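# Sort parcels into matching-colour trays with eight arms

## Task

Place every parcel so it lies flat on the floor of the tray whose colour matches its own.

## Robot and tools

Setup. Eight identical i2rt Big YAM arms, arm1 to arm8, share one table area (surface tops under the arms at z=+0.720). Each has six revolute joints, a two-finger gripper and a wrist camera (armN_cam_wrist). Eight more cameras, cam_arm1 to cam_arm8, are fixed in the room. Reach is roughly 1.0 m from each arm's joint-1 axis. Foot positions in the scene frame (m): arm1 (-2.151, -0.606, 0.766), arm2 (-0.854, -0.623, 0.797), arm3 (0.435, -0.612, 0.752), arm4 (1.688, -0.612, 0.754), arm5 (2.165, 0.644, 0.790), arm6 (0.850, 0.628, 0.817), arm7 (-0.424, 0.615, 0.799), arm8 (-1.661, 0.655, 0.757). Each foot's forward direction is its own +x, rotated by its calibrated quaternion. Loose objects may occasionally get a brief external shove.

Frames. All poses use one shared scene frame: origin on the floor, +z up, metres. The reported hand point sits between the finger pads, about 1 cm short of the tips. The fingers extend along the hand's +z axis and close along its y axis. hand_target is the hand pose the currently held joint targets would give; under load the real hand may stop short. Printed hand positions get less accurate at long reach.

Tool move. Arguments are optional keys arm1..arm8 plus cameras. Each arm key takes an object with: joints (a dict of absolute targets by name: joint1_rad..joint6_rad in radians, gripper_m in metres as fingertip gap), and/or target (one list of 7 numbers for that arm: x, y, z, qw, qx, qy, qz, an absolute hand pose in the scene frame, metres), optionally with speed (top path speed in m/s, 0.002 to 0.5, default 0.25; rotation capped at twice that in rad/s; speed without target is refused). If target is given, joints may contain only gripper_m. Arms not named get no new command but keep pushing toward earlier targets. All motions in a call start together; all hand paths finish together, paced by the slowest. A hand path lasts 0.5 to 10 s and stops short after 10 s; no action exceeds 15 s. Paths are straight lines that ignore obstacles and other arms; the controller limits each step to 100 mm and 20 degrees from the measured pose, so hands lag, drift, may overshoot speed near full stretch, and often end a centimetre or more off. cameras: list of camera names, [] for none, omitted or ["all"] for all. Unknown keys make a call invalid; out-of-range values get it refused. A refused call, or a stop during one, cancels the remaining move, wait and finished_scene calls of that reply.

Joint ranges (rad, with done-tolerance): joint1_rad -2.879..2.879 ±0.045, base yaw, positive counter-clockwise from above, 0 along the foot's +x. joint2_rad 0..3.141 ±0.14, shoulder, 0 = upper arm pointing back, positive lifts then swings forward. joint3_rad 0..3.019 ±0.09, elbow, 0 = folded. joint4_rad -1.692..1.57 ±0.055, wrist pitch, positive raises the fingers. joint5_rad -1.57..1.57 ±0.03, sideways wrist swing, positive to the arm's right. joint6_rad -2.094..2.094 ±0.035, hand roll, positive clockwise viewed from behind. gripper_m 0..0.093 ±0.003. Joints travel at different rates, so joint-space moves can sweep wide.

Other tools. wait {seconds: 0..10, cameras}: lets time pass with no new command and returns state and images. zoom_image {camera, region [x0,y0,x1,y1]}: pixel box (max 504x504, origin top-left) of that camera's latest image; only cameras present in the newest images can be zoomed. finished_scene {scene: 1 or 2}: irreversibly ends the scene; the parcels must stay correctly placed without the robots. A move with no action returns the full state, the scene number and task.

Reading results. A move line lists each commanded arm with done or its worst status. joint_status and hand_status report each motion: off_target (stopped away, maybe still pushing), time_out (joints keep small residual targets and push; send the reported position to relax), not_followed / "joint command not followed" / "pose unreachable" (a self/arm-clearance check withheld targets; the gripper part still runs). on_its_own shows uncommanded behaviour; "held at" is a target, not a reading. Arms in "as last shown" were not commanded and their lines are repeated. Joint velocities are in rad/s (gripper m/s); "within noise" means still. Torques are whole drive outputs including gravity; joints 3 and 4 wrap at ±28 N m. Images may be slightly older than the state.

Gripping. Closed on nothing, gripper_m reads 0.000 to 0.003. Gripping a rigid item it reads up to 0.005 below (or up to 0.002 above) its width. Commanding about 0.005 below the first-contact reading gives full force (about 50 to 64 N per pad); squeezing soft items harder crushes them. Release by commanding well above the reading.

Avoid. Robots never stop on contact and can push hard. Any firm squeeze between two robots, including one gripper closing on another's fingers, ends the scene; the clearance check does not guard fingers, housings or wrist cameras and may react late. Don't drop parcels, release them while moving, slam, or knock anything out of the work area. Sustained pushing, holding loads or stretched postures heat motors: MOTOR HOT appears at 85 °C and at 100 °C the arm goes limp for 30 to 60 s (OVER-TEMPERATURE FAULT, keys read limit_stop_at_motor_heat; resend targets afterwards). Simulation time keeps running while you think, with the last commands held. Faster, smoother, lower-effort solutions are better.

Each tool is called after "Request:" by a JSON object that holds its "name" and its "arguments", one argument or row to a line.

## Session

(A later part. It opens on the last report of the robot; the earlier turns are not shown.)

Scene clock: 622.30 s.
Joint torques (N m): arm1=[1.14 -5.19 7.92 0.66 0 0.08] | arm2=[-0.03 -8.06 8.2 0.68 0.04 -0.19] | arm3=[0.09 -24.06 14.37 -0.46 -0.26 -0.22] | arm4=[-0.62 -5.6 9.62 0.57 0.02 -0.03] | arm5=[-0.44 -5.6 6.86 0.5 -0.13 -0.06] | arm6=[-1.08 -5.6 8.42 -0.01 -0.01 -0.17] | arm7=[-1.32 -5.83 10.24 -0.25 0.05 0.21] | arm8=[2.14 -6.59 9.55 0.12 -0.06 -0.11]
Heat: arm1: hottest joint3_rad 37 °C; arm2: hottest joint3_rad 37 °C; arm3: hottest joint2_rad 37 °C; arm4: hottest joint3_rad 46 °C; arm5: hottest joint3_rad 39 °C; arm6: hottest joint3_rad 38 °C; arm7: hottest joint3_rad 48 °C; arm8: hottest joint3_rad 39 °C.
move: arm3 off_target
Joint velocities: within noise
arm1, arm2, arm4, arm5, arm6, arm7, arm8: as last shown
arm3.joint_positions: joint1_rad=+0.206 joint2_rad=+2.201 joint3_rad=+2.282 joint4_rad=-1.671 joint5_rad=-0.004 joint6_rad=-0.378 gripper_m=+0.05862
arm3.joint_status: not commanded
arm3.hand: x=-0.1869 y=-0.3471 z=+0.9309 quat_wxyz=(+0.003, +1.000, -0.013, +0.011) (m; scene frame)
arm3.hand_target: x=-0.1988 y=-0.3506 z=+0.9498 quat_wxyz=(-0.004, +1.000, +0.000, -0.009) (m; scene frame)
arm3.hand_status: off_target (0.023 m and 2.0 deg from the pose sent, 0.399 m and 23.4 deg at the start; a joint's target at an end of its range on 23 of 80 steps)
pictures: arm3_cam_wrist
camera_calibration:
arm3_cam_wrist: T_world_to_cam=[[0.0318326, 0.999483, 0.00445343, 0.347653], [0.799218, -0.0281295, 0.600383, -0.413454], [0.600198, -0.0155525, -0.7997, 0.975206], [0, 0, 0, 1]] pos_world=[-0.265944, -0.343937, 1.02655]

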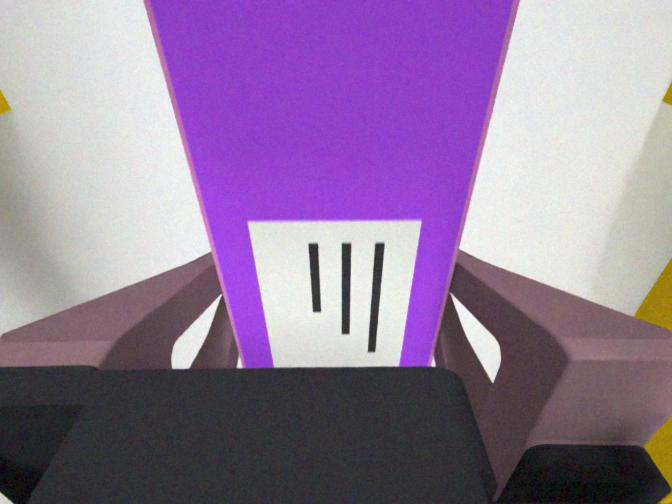

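Request:
{"name": "move", "arguments": {
  "arm3": {"target":[-0.20,-0.35,0.81,0,1,0,0],"speed":0.2},
  "cameras": ["arm3_cam_wrist"]
}}

Request:
{"name": "move", "arguments": {
  "arm3": {"target":[-0.20,-0.35,0.763,0,1,0,0],"speed":0.1},
  "cameras": []
}}

Request:
{"name": "move", "arguments": {
  "arm3": {"target":[-0.20,-0.35,0.753,0,1,0,0],"speed":0.05},
  "cameras": ["cam_arm2"]
}}

Scene clock: 631.13 s.
Joint torques (N m): arm1=[0.91 -5.48 7.86 0.72 -0.03 0.07] | arm2=[0.03 -8 8.2 0.69 0.04 -0.19] | arm3=[0.21 -25.7 9.68 0.59 -0.27 -0.2] | arm4=[-0.62 -5.6 9.62 0.57 0.02 -0.03] | arm5=[0.03 -5.01 6.8 0.55 -0.1 -0.03] | arm6=[-0.97 -5.6 8.42 -0.02 0 -0.17] | arm7=[-1.08 -5.77 10.21 -0.25 0.05 0.21] | arm8=[2.02 -6.24 9.61 0.1 -0.03 -0.11]
Heat: arm1: hottest joint3_rad 37 °C; arm2: hottest joint3_rad 37 °C; arm3: hottest joint2_rad 38 °C; arm4: hottest joint3_rad 46 °C; arm5: hottest joint3_rad 39 °C; arm6: hottest joint3_rad 38 °C; arm7: hottest joint3_rad 48 °C; arm8: hottest joint3_rad 39 °C.
move: arm3 off_target
Joint velocities: within noise
arm1, arm2, arm4, arm5, arm6, arm7, arm8: as last shown
arm3.joint_positions: joint1_rad=+0.206 joint2_rad=+2.250 joint3_rad=+2.038 joint4_rad=-1.379 joint5_rad=-0.004 joint6_rad=-0.378 gripper_m=+0.05862
arm3.joint_status: not commanded
arm3.hand: x=-0.1910 y=-0.3443 z=+0.8061 quat_wxyz=(+0.003, +1.000, -0.013, +0.011) (m; scene frame)
arm3.hand_target: x=-0.1998 y=-0.3502 z=+0.8100 quat_wxyz=(+0.000, +1.000, +0.000, +0.000) (m; scene frame)
arm3.hand_status: off_target (0.011 m and 2.0 deg from the pose sent, 0.122 m and 2.1 deg at the start)
pictures: arm3_cam_wrist
camera_calibration:
arm3_cam_wrist: T_world_to_cam=[[0.0318326, 0.999483, 0.00445343, 0.345544], [0.799218, -0.0281295, 0.600383, -0.33509], [0.600198, -0.0155525, -0.7997, 0.877967], [0, 0, 0, 1]] pos_world=[-0.270144, -0.341137, 0.901754]

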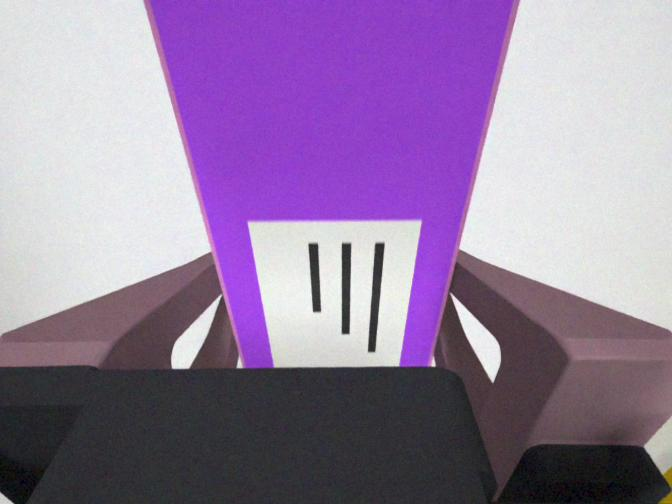

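Scene clock: 632.30 s.
Joint torques (N m): arm1=[1.03 -5.42 7.84 0.69 -0.04 0.07] | arm2=[-0.03 -8.06 8.2 0.68 0.04 -0.2] | arm3=[0.26 -24.53 9.16 0.59 -0.27 -0.21] | arm4=[-0.62 -5.6 9.62 0.57 0.03 -0.03] | arm5=[0.09 -4.89 7.05 0.5 -0.11 -0.01] | arm6=[-1.03 -5.6 8.42 0.01 0 -0.17] | arm7=[-0.97 -5.89 10.24 -0.27 0.04 0.2] | arm8=[1.96 -6.42 9.51 0.13 -0.06 -0.1]
Heat: arm1: hottest joint3_rad 37 °C; arm2: hottest joint3_rad 37 °C; arm3: hottest joint2_rad 38 °C; arm4: hottest joint3_rad 46 °C; arm5: hottest joint3_rad 39 °C; arm6: hottest joint3_rad 38 °C; arm7: hottest joint3_rad 48 °C; arm8: hottest joint3_rad 39 °C.
move: arm3 done
Joint velocities: within noise
arm1, arm4: as last shown
arm2.joint_positions: joint1_rad=-2.079 joint2_rad=+1.107 joint3_rad=+1.002 joint4_rad=-1.475 joint5_rad=-0.001 joint6_rad=+0.013 gripper_m=+0.09292
arm2.joint_status: not commanded
arm2.hand: x=-0.5864 y=-0.5098 z=+1.0112 quat_wxyz=(+0.005, +0.193, -0.981, +0.000) (m; scene frame)
arm2.hand_target: x=-0.5859 y=-0.5106 z=+1.0123 quat_wxyz=(+0.000, +0.198, -0.980, -0.001) (m; scene frame)
arm2.hand_status: not commanded
arm3.joint_positions: joint1_rad=+0.206 joint2_rad=+2.282 joint3_rad=+1.981 joint4_rad=-1.282 joint5_rad=-0.004 joint6_rad=-0.378 gripper_m=+0.05862
arm3.joint_status: not commanded
arm3.hand: x=-0.1920 y=-0.3436 z=+0.7638 quat_wxyz=(+0.001, +1.000, -0.013, +0.008) (m; scene frame)
arm3.hand_target: x=-0.1999 y=-0.3501 z=+0.7632 quat_wxyz=(+0.000, +1.000, +0.000, +0.000) (m; scene frame)
arm3.hand_status: done (0.010 m and 1.8 deg from the pose sent, 0.045 m and 2.0 deg at the start)
arm5.joint_positions: joint1_rad=+1.466 joint2_rad=+1.110 joint3_rad=+0.995 joint4_rad=-1.477 joint5_rad=+0.000 joint6_rad=-0.001 gripper_m=+0.09288
arm5.joint_status: not commanded
arm5.hand: x=+2.0602 y=+0.3734 z=+0.9987 quat_wxyz=(-0.007, +0.824, +0.567, +0.012) (m; scene frame)
arm5.hand_target: x=+2.0615 y=+0.3707 z=+1.0030 quat_wxyz=(-0.001, +0.822, +0.570, +0.003) (m; scene frame)
arm5.hand_status: not commanded
arm6.joint_positions: joint1_rad=-1.253 joint2_rad=+1.119 joint3_rad=+0.998 joint4_rad=-1.466 joint5_rad=+0.001 joint6_rad=+0.009 gripper_m=+0.09289
arm6.joint_status: not commanded
arm6.hand: x=+0.7633 y=+0.3488 z=+1.0261 quat_wxyz=(+0.005, -0.807, -0.590, -0.006) (m; scene frame)
arm6.hand_target: x=+0.7626 y=+0.3511 z=+1.0320 quat_wxyz=(+0.000, -0.806, -0.591, +0.000) (m; scene frame)
arm6.hand_status: not commanded
arm7.joint_positions: joint1_rad=-1.187 joint2_rad=+1.100 joint3_rad=+0.999 joint4_rad=-1.459 joint5_rad=-0.002 joint6_rad=-0.009 gripper_m=+0.09397
arm7.joint_status: not commanded
arm7.hand: x=-0.4978 y=+0.3306 z=+1.0129 quat_wxyz=(-0.003, -0.789, -0.615, +0.003) (m; scene frame)
arm7.hand_target: x=-0.5002 y=+0.3336 z=+1.0133 quat_wxyz=(+0.001, -0.794, -0.608, +0.000) (m; scene frame)
arm7.hand_status: not commanded
arm8.joint_positions: joint1_rad=+0.363 joint2_rad=+1.111 joint3_rad=+1.004 joint4_rad=-1.476 joint5_rad=-0.001 joint6_rad=+0.007 gripper_m=+0.09293
arm8.joint_status: not commanded
arm8.hand: x=-1.7313 y=+0.3728 z=+0.9711 quat_wxyz=(+0.003, -0.790, -0.613, -0.005) (m; scene frame)
arm8.hand_target: x=-1.7307 y=+0.3731 z=+0.9726 quat_wxyz=(-0.001, -0.787, -0.617, +0.001) (m; scene frame)
arm8.hand_status: not commanded
pictures: none
No camera images: "cameras" was empty.

Scene clock: 633.27 s.
Joint torques (N m): arm1=[1.26 -5.54 8.01 0.65 -0.02 0.06] | arm2=[-0.03 -8.06 8.2 0.68 0.04 -0.19] | arm3=[0.32 -23.82 8.76 0.73 -0.28 -0.2] | arm4=[-0.62 -5.6 9.62 0.57 0.02 -0.03] | arm5=[-0.26 -5.13 6.98 0.54 -0.11 -0.03] | arm6=[-1.14 -5.6 8.44 -0.02 0 -0.17] | arm7=[-0.97 -5.89 10.24 -0.23 0.04 0.2] | arm8=[2.14 -6.65 9.5 0.08 -0.06 -0.09]
Heat: arm1: hottest joint3_rad 37 °C; arm2: hottest joint3_rad 37 °C; arm3: hottest joint2_rad 38 °C; arm4: hottest joint3_rad 46 °C; arm5: hottest joint3_rad 39 °C; arm6: hottest joint3_rad 38 °C; arm7: hottest joint3_rad 48 °C; arm8: hottest joint3_rad 39 °C.
move: arm3 off_target
Joint velocities: within noise
arm1, arm2, arm4, arm5, arm6, arm7, arm8: as last shown
arm3.joint_positions: joint1_rad=+0.206 joint2_rad=+2.282 joint3_rad=+1.975 joint4_rad=-1.266 joint5_rad=-0.004 joint6_rad=-0.378 gripper_m=+0.05862
arm3.joint_status: not commanded
arm3.hand: x=-0.1938 y=-0.3428 z=+0.7617 quat_wxyz=(-0.001, +1.000, -0.013, +0.003) (m; scene frame)
arm3.hand_target: x=-0.1998 y=-0.3501 z=+0.7532 quat_wxyz=(+0.000, +1.000, +0.000, +0.000) (m; scene frame)
arm3.hand_status: off_target (0.013 m and 1.6 deg from the pose sent, 0.015 m and 1.8 deg at the start)
pictures: cam_arm2

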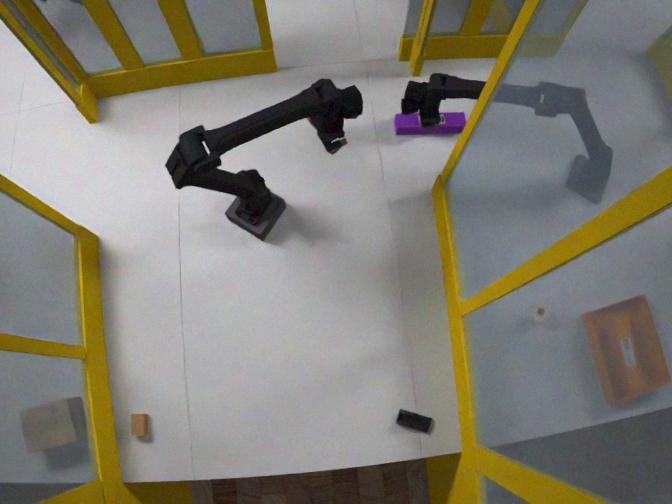

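Request:
{"name": "move", "arguments": {
  "arm3": {"joints":{"gripper_m":0.093}},
  "cameras": []
}}

Request:
{"name": "move", "arguments": {
  "arm3": {"target":[-0.20,-0.35,0.94,0,1,0,0],"speed":0.2},
  "cameras": []
}}

Request:
{"name": "move", "arguments": {
  "arm3": {"joints":{"joint2_rad":1.1,"joint3_rad":1.0,"joint4_rad":-1.47,"joint5_rad":0,"joint6_rad":0}},
  "cameras": []
}}

Request:
{"name": "move", "arguments": {
  "arm2": {"target":[-0.20,-0.345,0.92,0,0,1,0]},
  "cameras": ["arm2_cam_wrist"]
}}

Scene clock: 645.40 s.
Joint torques (N m): arm1=[1.03 -5.42 7.88 0.62 -0.01 0.06] | arm2=[-0.03 -8.06 8.2 0.68 0.04 -0.19] | arm3=[0.26 -23.94 8.75 0.5 -0.27 -0.2] | arm4=[-0.62 -5.54 9.62 0.57 0.02 -0.03] | arm5=[-0.56 -5.3 7.05 0.55 -0.11 -0.05] | arm6=[-1.03 -5.66 8.43 -0.01 -0.01 -0.18] | arm7=[-1.14 -5.83 10.21 -0.23 0.04 0.21] | arm8=[2.08 -6.65 9.46 0.02 -0.05 -0.11]
Heat: arm1: hottest joint3_rad 37 °C; arm2: hottest joint3_rad 37 °C; arm3: hottest joint2_rad 38 °C; arm4: hottest joint3_rad 46 °C; arm5: hottest joint3_rad 39 °C; arm6: hottest joint3_rad 38 °C; arm7: hottest joint3_rad 48 °C; arm8: hottest joint3_rad 39 °C.
move: arm3 done
Joint velocities: within noise
arm1, arm2, arm4, arm5, arm6, arm7, arm8: as last shown
arm3.joint_positions: joint1_rad=+0.206 joint2_rad=+2.282 joint3_rad=+1.975 joint4_rad=-1.263 joint5_rad=-0.004 joint6_rad=-0.378 gripper_m=+0.09287
arm3.joint_status: all done
arm3.hand: x=-0.1945 y=-0.3425 z=+0.7617 quat_wxyz=(-0.001, +1.000, -0.013, +0.001) (m; scene frame)
arm3.hand_target: x=-0.1998 y=-0.3501 z=+0.7532 quat_wxyz=(+0.000, +1.000, +0.000, +0.000) (m; scene frame)
arm3.hand_status: not commanded
pictures: none
No camera images: "cameras" was empty.

Scene clock: 647.30 s.
Joint torques (N m): arm1=[1.26 -5.66 7.98 0.64 -0.03 0.06] | arm2=[0.03 -8.06 8.2 0.68 0.04 -0.19] | arm3=[0.21 -24.41 14.23 -0.29 -0.27 -0.22] | arm4=[-0.62 -5.6 9.62 0.55 0.03 -0.03] | arm5=[-0.32 -5.36 7.02 0.55 -0.1 -0.04] | arm6=[-0.97 -5.66 8.4 -0.02 -0.01 -0.18] | arm7=[-1.03 -5.77 10.19 -0.24 0.04 0.21] | arm8=[2.08 -6.42 9.5 0.09 -0.06 -0.1]
Heat: arm1: hottest joint3_rad 37 °C; arm2: hottest joint3_rad 37 °C; arm3: hottest joint2_rad 38 °C; arm4: hottest joint3_rad 46 °C; arm5: hottest joint3_rad 39 °C; arm6: hottest joint3_rad 38 °C; arm7: hottest joint3_rad 48 °C; arm8: hottest joint3_rad 39 °C.
move: arm3 off_target
Joint velocities: within noise
arm1, arm2, arm5, arm6, arm7, arm8: as last shown
arm3.joint_positions: joint1_rad=+0.206 joint2_rad=+2.217 joint3_rad=+2.280 joint4_rad=-1.672 joint5_rad=-0.004 joint6_rad=-0.378 gripper_m=+0.09297
arm3.joint_status: not commanded
arm3.hand: x=-0.1870 y=-0.3470 z=+0.9200 quat_wxyz=(+0.006, +1.000, -0.013, +0.020) (m; scene frame)
arm3.hand_target: x=-0.1989 y=-0.3505 z=+0.9400 quat_wxyz=(-0.001, +1.000, +0.000, -0.001) (m; scene frame)
arm3.hand_status: off_target (0.024 m and 2.8 deg from the pose sent, 0.179 m and 1.6 deg at the start; pose on its path clipped on 9 of 57 steps; a joint's target at an end of its range on 13 of 57 steps)
arm4.joint_positions: joint1_rad=-1.877 joint2_rad=+1.108 joint3_rad=+1.007 joint4_rad=-1.478 joint5_rad=-0.002 joint6_rad=+0.009 gripper_m=+0.09290
arm4.joint_status: not commanded
arm4.hand: x=+1.8656 y=-0.8424 z=+0.9694 quat_wxyz=(+0.006, -0.450, -0.893, +0.004) (m; scene frame)
arm4.hand_target: x=+1.8636 y=-0.8429 z=+0.9689 quat_wxyz=(+0.003, -0.449, -0.894, +0.007) (m; scene frame)
arm4.hand_status: not commanded
pictures: none
No camera images: "cameras" was empty.

Scene clock: 649.23 s.
Joint torques (N m): arm1=[1.03 -5.3 7.97 0.65 -0.03 0.09] | arm2=[-0.03 -8.06 8.2 0.68 0.04 -0.19] | arm3=[0.15 -9.52 9.21 0.46 0.02 0.14] | arm4=[-0.62 -5.6 9.62 0.57 0.03 -0.03] | arm5=[0.21 -5.19 6.9 0.55 -0.14 -0.07] | arm6=[-1.03 -5.6 8.43 -0.01 -0.01 -0.17] | arm7=[-1.14 -5.77 10.19 -0.24 0.04 0.2] | arm8=[2.02 -6.36 9.47 0.08 -0.05 -0.1]
Heat: arm1: hottest joint3_rad 37 °C; arm2: hottest joint3_rad 37 °C; arm3: hottest joint2_rad 38 °C; arm4: hottest joint3_rad 46 °C; arm5: hottest joint3_rad 39 °C; arm6: hottest joint3_rad 38 °C; arm7: hottest joint3_rad 48 °C; arm8: hottest joint3_rad 39 °C.
move: arm3 done
Joint velocities: within noise
arm1, arm2, arm4, arm5, arm6, arm7, arm8: as last shown
arm3.joint_positions: joint1_rad=+0.206 joint2_rad=+1.120 joint3_rad=+0.998 joint4_rad=-1.481 joint5_rad=-0.004 joint6_rad=-0.016 gripper_m=+0.09297
arm3.joint_status: all done
arm3.hand: x=+0.1681 y=-0.4993 z=+0.9597 quat_wxyz=(+0.002, +0.981, -0.193, +0.017) (m; scene frame)
arm3.hand_target: x=+0.1657 y=-0.5010 z=+0.9656 quat_wxyz=(-0.003, +0.981, -0.196, +0.002) (m; scene frame)
arm3.hand_status: not commanded
pictures: none
No camera images: "cameras" was empty.

Scene clock: 652.10 s.
Joint torques (N m): arm1=[0.79 -5.36 7.79 0.66 -0.02 0.04] | arm2=[0.32 -25.35 12.04 0.16 0.12 0.08] | arm3=[0.21 -9.52 9.22 0.49 0.03 0.13] | arm4=[-0.62 -5.6 9.61 0.57 0.02 -0.03] | arm5=[-0.44 -4.66 7.08 0.51 -0.13 -0.05] | arm6=[-0.97 -5.66 8.42 0.01 -0.01 -0.18] | arm7=[-1.2 -5.83 10.22 -0.23 0.04 0.2] | arm8=[2.14 -6.53 9.57 0.05 -0.07 -0.11]
Heat: arm1: hottest joint3_rad 37 °C; arm2: hottest joint3_rad 38 °C; arm3: hottest joint2_rad 38 °C; arm4: hottest joint3_rad 46 °C; arm5: hottest joint3_rad 39 °C; arm6: hottest joint3_rad 38 °C; arm7: hottest joint3_rad 48 °C; arm8: hottest joint3_rad 39 °C.
move: arm2 done
Joint velocities: within noise
arm1.joint_positions: joint1_rad=-1.552 joint2_rad=+1.103 joint3_rad=+1.010 joint4_rad=-1.478 joint5_rad=+0.003 joint6_rad=-0.007 gripper_m=+0.09289
arm1.joint_status: not commanded
arm1.hand: x=-2.2680 y=-0.8719 z=+0.9862 quat_wxyz=(-0.004, -0.833, -0.553, +0.002) (m; scene frame)
arm1.hand_target: x=-2.2683 y=-0.8705 z=+0.9831 quat_wxyz=(-0.005, -0.836, -0.548, +0.002) (m; scene frame)
arm1.hand_status: not commanded
arm2.joint_positions: joint1_rad=-2.079 joint2_rad=+2.289 joint3_rad=+2.280 joint4_rad=-1.573 joint5_rad=-0.001 joint6_rad=+0.389 gripper_m=+0.09292
arm2.joint_status: not commanded
arm2.hand: x=-0.2085 y=-0.3491 z=+0.9193 quat_wxyz=(+0.005, +0.006, -1.000, +0.001) (m; scene frame)
arm2.hand_target: x=-0.2004 y=-0.3453 z=+0.9200 quat_wxyz=(-0.001, +0.000, -1.000, +0.000) (m; scene frame)
arm2.hand_status: done (0.009 m and 1.0 deg from the pose sent, 0.430 m and 22.3 deg at the start)
arm3, arm4, arm5, arm6, arm7, arm8: as last shown
pictures: arm2_cam_wrist
camera_calibration:
arm2_cam_wrist: T_world_to_cam=[[0.00731547, -0.999867, 0.0145448, -0.362156], [-0.805817, 0.00271824, 0.592158, -0.70703], [-0.592119, -0.0160523, -0.80569, 0.732202], [0, 0, 0, 1]] pos_world=[-0.133536, -0.348433, 1.01387]

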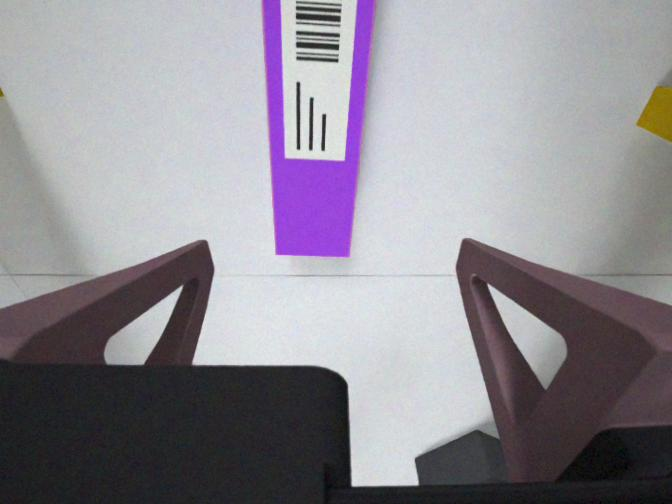

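Request:
{"name": "move", "arguments": {
  "arm2": {"target":[-0.163,-0.337,0.84,0,0,1,0],"speed":0.15},
  "cameras": ["arm2_cam_wrist"]
}}

Scene clock: 659.80 s.
Joint torques (N m): arm1=[0.91 -5.83 7.94 0.62 -0.01 0.05] | arm2=[-0.62 -27.81 11.99 0.27 0.13 -0.02] | arm3=[0.26 -9.47 9.24 0.47 0.03 0.13] | arm4=[-0.62 -5.6 9.62 0.57 0.02 -0.03] | arm5=[-0.44 -5.07 7.02 0.5 -0.13 -0.03] | arm6=[-0.97 -5.66 8.42 -0.01 -0.01 -0.17] | arm7=[-1.08 -5.89 10.21 -0.23 0.04 0.2] | arm8=[1.85 -6.83 9.43 0.08 -0.07 -0.09]
Heat: arm1: hottest joint3_rad 37 °C; arm2: hottest joint3_rad 39 °C; arm3: hottest joint2_rad 37 °C; arm4: hottest joint3_rad 46 °C; arm5: hottest joint3_rad 39 °C; arm6: hottest joint3_rad 38 °C; arm7: hottest joint3_rad 48 °C; arm8: hottest joint3_rad 39 °C.
move: arm2 off_target
Joint velocities: within noise
arm1, arm3, arm4, arm5, arm6, arm7, arm8: as last shown
arm2.joint_positions: joint1_rad=-2.080 joint2_rad=+2.482 joint3_rad=+2.411 joint4_rad=-1.525 joint5_rad=-0.001 joint6_rad=+0.389 gripper_m=+0.09292
arm2.joint_status: not commanded
arm2.hand: x=-0.1753 y=-0.3352 z=+0.8331 quat_wxyz=(+0.012, +0.006, -1.000, +0.004) (m; scene frame)
arm2.hand_target: x=-0.1637 y=-0.3372 z=+0.8399 quat_wxyz=(+0.000, +0.000, -1.000, +0.000) (m; scene frame)
arm2.hand_status: off_target (0.014 m and 1.6 deg from the pose sent, 0.092 m and 1.0 deg at the start)
pictures: arm2_cam_wrist
camera_calibration:
arm2_cam_wrist: T_world_to_cam=[[0.00716706, -0.999765, 0.0204601, -0.352112], [-0.797435, 0.00663126, 0.603368, -0.635728], [-0.603362, -0.02064, -0.7972, 0.672008], [0, 0, 0, 1]] pos_world=[-0.0989635, -0.333943, 0.926507]

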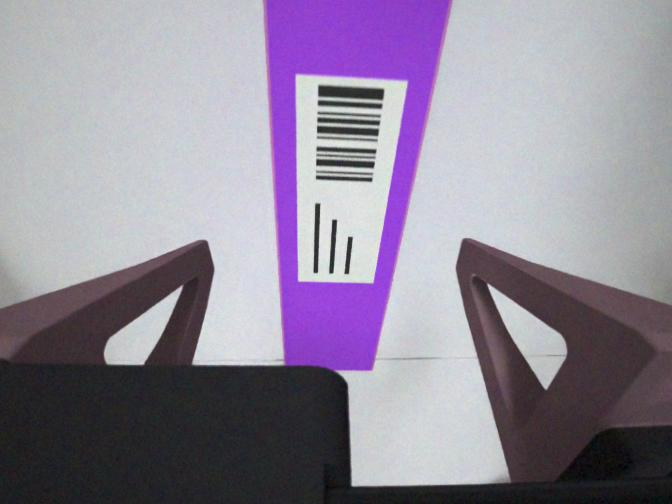

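Request:
{"name": "move", "arguments": {
  "arm2": {"target":[-0.161,-0.341,0.79,0,0,1,0],"speed":0.12},
  "cameras": []
}}

Request:
{"name": "move", "arguments": {
  "arm2": {"target":[-0.162,-0.341,0.757,0,0,1,0],"speed":0.1},
  "cameras": ["arm2_cam_wrist"]
}}

Scene clock: 665.37 s.
Joint torques (N m): arm1=[0.85 -5.25 7.9 0.75 -0.03 0.05] | arm2=[-0.32 -27.63 8.61 0.91 0.13 -0.08] | arm3=[0.26 -9.47 9.18 0.46 0.02 0.13] | arm4=[-0.62 -5.6 9.62 0.57 0.03 -0.03] | arm5=[-0.5 -5.36 7.04 0.65 -0.13 -0.06] | arm6=[-1.03 -5.6 8.42 -0.01 -0.01 -0.18] | arm7=[-1.03 -5.89 10.22 -0.27 0.05 0.2] | arm8=[2.26 -6.65 9.54 0.09 -0.05 -0.08]
Heat: arm1: hottest joint3_rad 37 °C; arm2: hottest joint3_rad 40 °C; arm3: hottest joint2_rad 36 °C; arm4: hottest joint3_rad 46 °C; arm5: hottest joint3_rad 39 °C; arm6: hottest joint3_rad 38 °C; arm7: hottest joint3_rad 48 °C; arm8: hottest joint3_rad 39 °C.
move: arm2 off_target
Joint velocities: within noise
arm1, arm3, arm4, arm5, arm6, arm7, arm8: as last shown
arm2.joint_positions: joint1_rad=-2.087 joint2_rad=+2.505 joint3_rad=+2.375 joint4_rad=-1.436 joint5_rad=-0.001 joint6_rad=+0.389 gripper_m=+0.09292
arm2.joint_status: not commanded
arm2.hand: x=-0.1646 y=-0.3365 z=+0.8032 quat_wxyz=(-0.002, +0.002, -1.000, -0.002) (m; scene frame)
arm2.hand_target: x=-0.1613 y=-0.3412 z=+0.7900 quat_wxyz=(+0.000, +0.000, -1.000, +0.000) (m; scene frame)
arm2.hand_status: off_target (0.014 m and 0.4 deg from the pose sent, 0.046 m and 1.6 deg at the start)
pictures: none
No camera images: "cameras" was empty.

Scene clock: 666.50 s.
Joint torques (N m): arm1=[0.79 -5.48 7.92 0.59 -0.01 0.06] | arm2=[-0.26 -27.46 8.4 0.94 0.12 -0.08] | arm3=[0.26 -9.52 9.24 0.49 0.02 0.13] | arm4=[-0.62 -5.6 9.62 0.57 0.02 -0.03] | arm5=[-0.56 -4.89 7.04 0.49 -0.14 -0.06] | arm6=[-1.08 -5.66 8.44 -0.02 -0.01 -0.18] | arm7=[-1.14 -5.89 10.19 -0.27 0.04 0.21] | arm8=[1.9 -6.71 9.52 0.02 -0.08 -0.09]
Heat: arm1: hottest joint3_rad 37 °C; arm2: hottest joint3_rad 40 °C; arm3: hottest joint2_rad 36 °C; arm4: hottest joint3_rad 46 °C; arm5: hottest joint3_rad 39 °C; arm6: hottest joint3_rad 38 °C; arm7: hottest joint3_rad 48 °C; arm8: hottest joint3_rad 39 °C.
move: arm2 off_target
Joint velocities: within noise
arm1, arm3, arm4: as last shown
arm2.joint_positions: joint1_rad=-2.087 joint2_rad=+2.526 joint3_rad=+2.333 joint4_rad=-1.370 joint5_rad=-0.001 joint6_rad=+0.389 gripper_m=+0.09292
arm2.joint_status: not commanded
arm2.hand: x=-0.1642 y=-0.3364 z=+0.7721 quat_wxyz=(-0.003, +0.002, -1.000, -0.003) (m; scene frame)
arm2.hand_target: x=-0.1623 y=-0.3412 z=+0.7571 quat_wxyz=(+0.000, +0.000, -1.000, +0.000) (m; scene frame)
arm2.hand_status: off_target (0.016 m and 0.6 deg from the pose sent, 0.047 m and 0.4 deg at the start)
arm5.joint_positions: joint1_rad=+1.466 joint2_rad=+1.110 joint3_rad=+0.995 joint4_rad=-1.477 joint5_rad=+0.000 joint6_rad=-0.001 gripper_m=+0.09288
arm5.joint_status: not commanded
arm5.hand: x=+2.0602 y=+0.3734 z=+0.9987 quat_wxyz=(-0.007, +0.824, +0.567, +0.012) (m; scene frame)
arm5.hand_target: x=+2.0615 y=+0.3707 z=+1.0030 quat_wxyz=(-0.001, +0.822, +0.570, +0.003) (m; scene frame)
arm5.hand_status: not commanded
arm6.joint_positions: joint1_rad=-1.253 joint2_rad=+1.119 joint3_rad=+0.998 joint4_rad=-1.466 joint5_rad=+0.001 joint6_rad=+0.009 gripper_m=+0.09289
arm6.joint_status: not commanded
arm6.hand: x=+0.7633 y=+0.3488 z=+1.0261 quat_wxyz=(+0.005, -0.807, -0.590, -0.006) (m; scene frame)
arm6.hand_target: x=+0.7626 y=+0.3511 z=+1.0320 quat_wxyz=(+0.000, -0.806, -0.591, +0.000) (m; scene frame)
arm6.hand_status: not commanded
arm7.joint_positions: joint1_rad=-1.187 joint2_rad=+1.100 joint3_rad=+0.999 joint4_rad=-1.459 joint5_rad=-0.002 joint6_rad=-0.009 gripper_m=+0.09397
arm7.joint_status: not commanded
arm7.hand: x=-0.4978 y=+0.3306 z=+1.0129 quat_wxyz=(-0.003, -0.789, -0.615, +0.003) (m; scene frame)
arm7.hand_target: x=-0.5002 y=+0.3336 z=+1.0133 quat_wxyz=(+0.001, -0.794, -0.608, +0.000) (m; scene frame)
arm7.hand_status: not commanded
arm8.joint_positions: joint1_rad=+0.363 joint2_rad=+1.111 joint3_rad=+1.004 joint4_rad=-1.476 joint5_rad=-0.001 joint6_rad=+0.007 gripper_m=+0.09293
arm8.joint_status: not commanded
arm8.hand: x=-1.7313 y=+0.3728 z=+0.9711 quat_wxyz=(+0.003, -0.790, -0.613, -0.005) (m; scene frame)
arm8.hand_target: x=-1.7307 y=+0.3731 z=+0.9726 quat_wxyz=(-0.001, -0.787, -0.617, +0.001) (m; scene frame)
arm8.hand_status: not commanded
pictures: arm2_cam_wrist
camera_calibration:
arm2_cam_wrist: T_world_to_cam=[[-0.000481586, -0.999974, 0.0072607, -0.343237], [-0.816063, 0.00458941, 0.577945, -0.574252], [-0.577963, -0.00564686, -0.816044, 0.65382], [0, 0, 0, 1]] pos_world=[-0.0909076, -0.336901, 0.867924]

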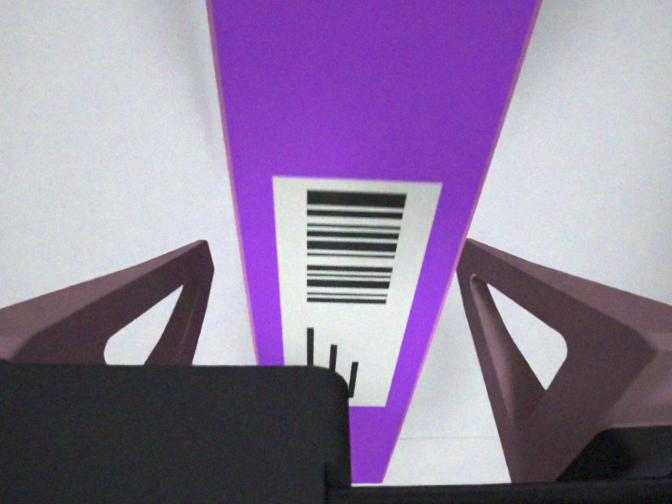

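Request:
{"name": "move", "arguments": {
  "arm2": {"target":[-0.160,-0.351,0.743,0,0,1,0],"speed":0.08},
  "cameras": ["arm2_cam_wrist"]
}}

Scene clock: 674.37 s.
Joint torques (N m): arm1=[1.14 -5.07 7.86 0.62 -0.03 0.06] | arm2=[-0.15 -27.05 8.05 0.95 0.12 -0.19] | arm3=[0.21 -9.41 9.22 0.47 0.03 0.13] | arm4=[-0.62 -5.6 9.62 0.57 0.02 -0.03] | arm5=[-0.21 -5.19 6.87 0.5 -0.11 -0.05] | arm6=[-1.03 -5.6 8.44 -0.01 -0.01 -0.18] | arm7=[-1.26 -5.89 10.19 -0.28 0.05 0.21] | arm8=[2.08 -6.53 9.54 0.09 -0.06 -0.1]
Heat: arm1: hottest joint3_rad 37 °C; arm2: hottest joint3_rad 40 °C; arm3: hottest joint3_rad 36 °C; arm4: hottest joint3_rad 46 °C; arm5: hottest joint3_rad 39 °C; arm6: hottest joint3_rad 38 °C; arm7: hottest joint3_rad 48 °C; arm8: hottest joint3_rad 39 °C.
move: arm2 off_target
Joint velocities: within noise
arm1, arm3, arm4, arm5, arm6, arm7, arm8: as last shown
arm2.joint_positions: joint1_rad=-2.102 joint2_rad=+2.527 joint3_rad=+2.310 joint4_rad=-1.338 joint5_rad=-0.001 joint6_rad=+0.388 gripper_m=+0.09292
arm2.joint_status: not commanded
arm2.hand: x=-0.1598 y=-0.3465 z=+0.7627 quat_wxyz=(-0.007, -0.004, -1.000, -0.004) (m; scene frame)
arm2.hand_target: x=-0.1605 y=-0.3512 z=+0.7433 quat_wxyz=(+0.000, +0.000, -1.000, +0.000) (m; scene frame)
arm2.hand_status: off_target (0.020 m and 1.1 deg from the pose sent, 0.033 m and 0.6 deg at the start)
pictures: arm2_cam_wrist
camera_calibration:
arm2_cam_wrist: T_world_to_cam=[[-0.0139889, -0.999893, 0.00416966, -0.353129], [-0.820221, 0.01386, 0.571879, -0.558], [-0.571876, 0.00457991, -0.820327, 0.656474], [0, 0, 0, 1]] pos_world=[-0.087202, -0.348364, 0.859105]

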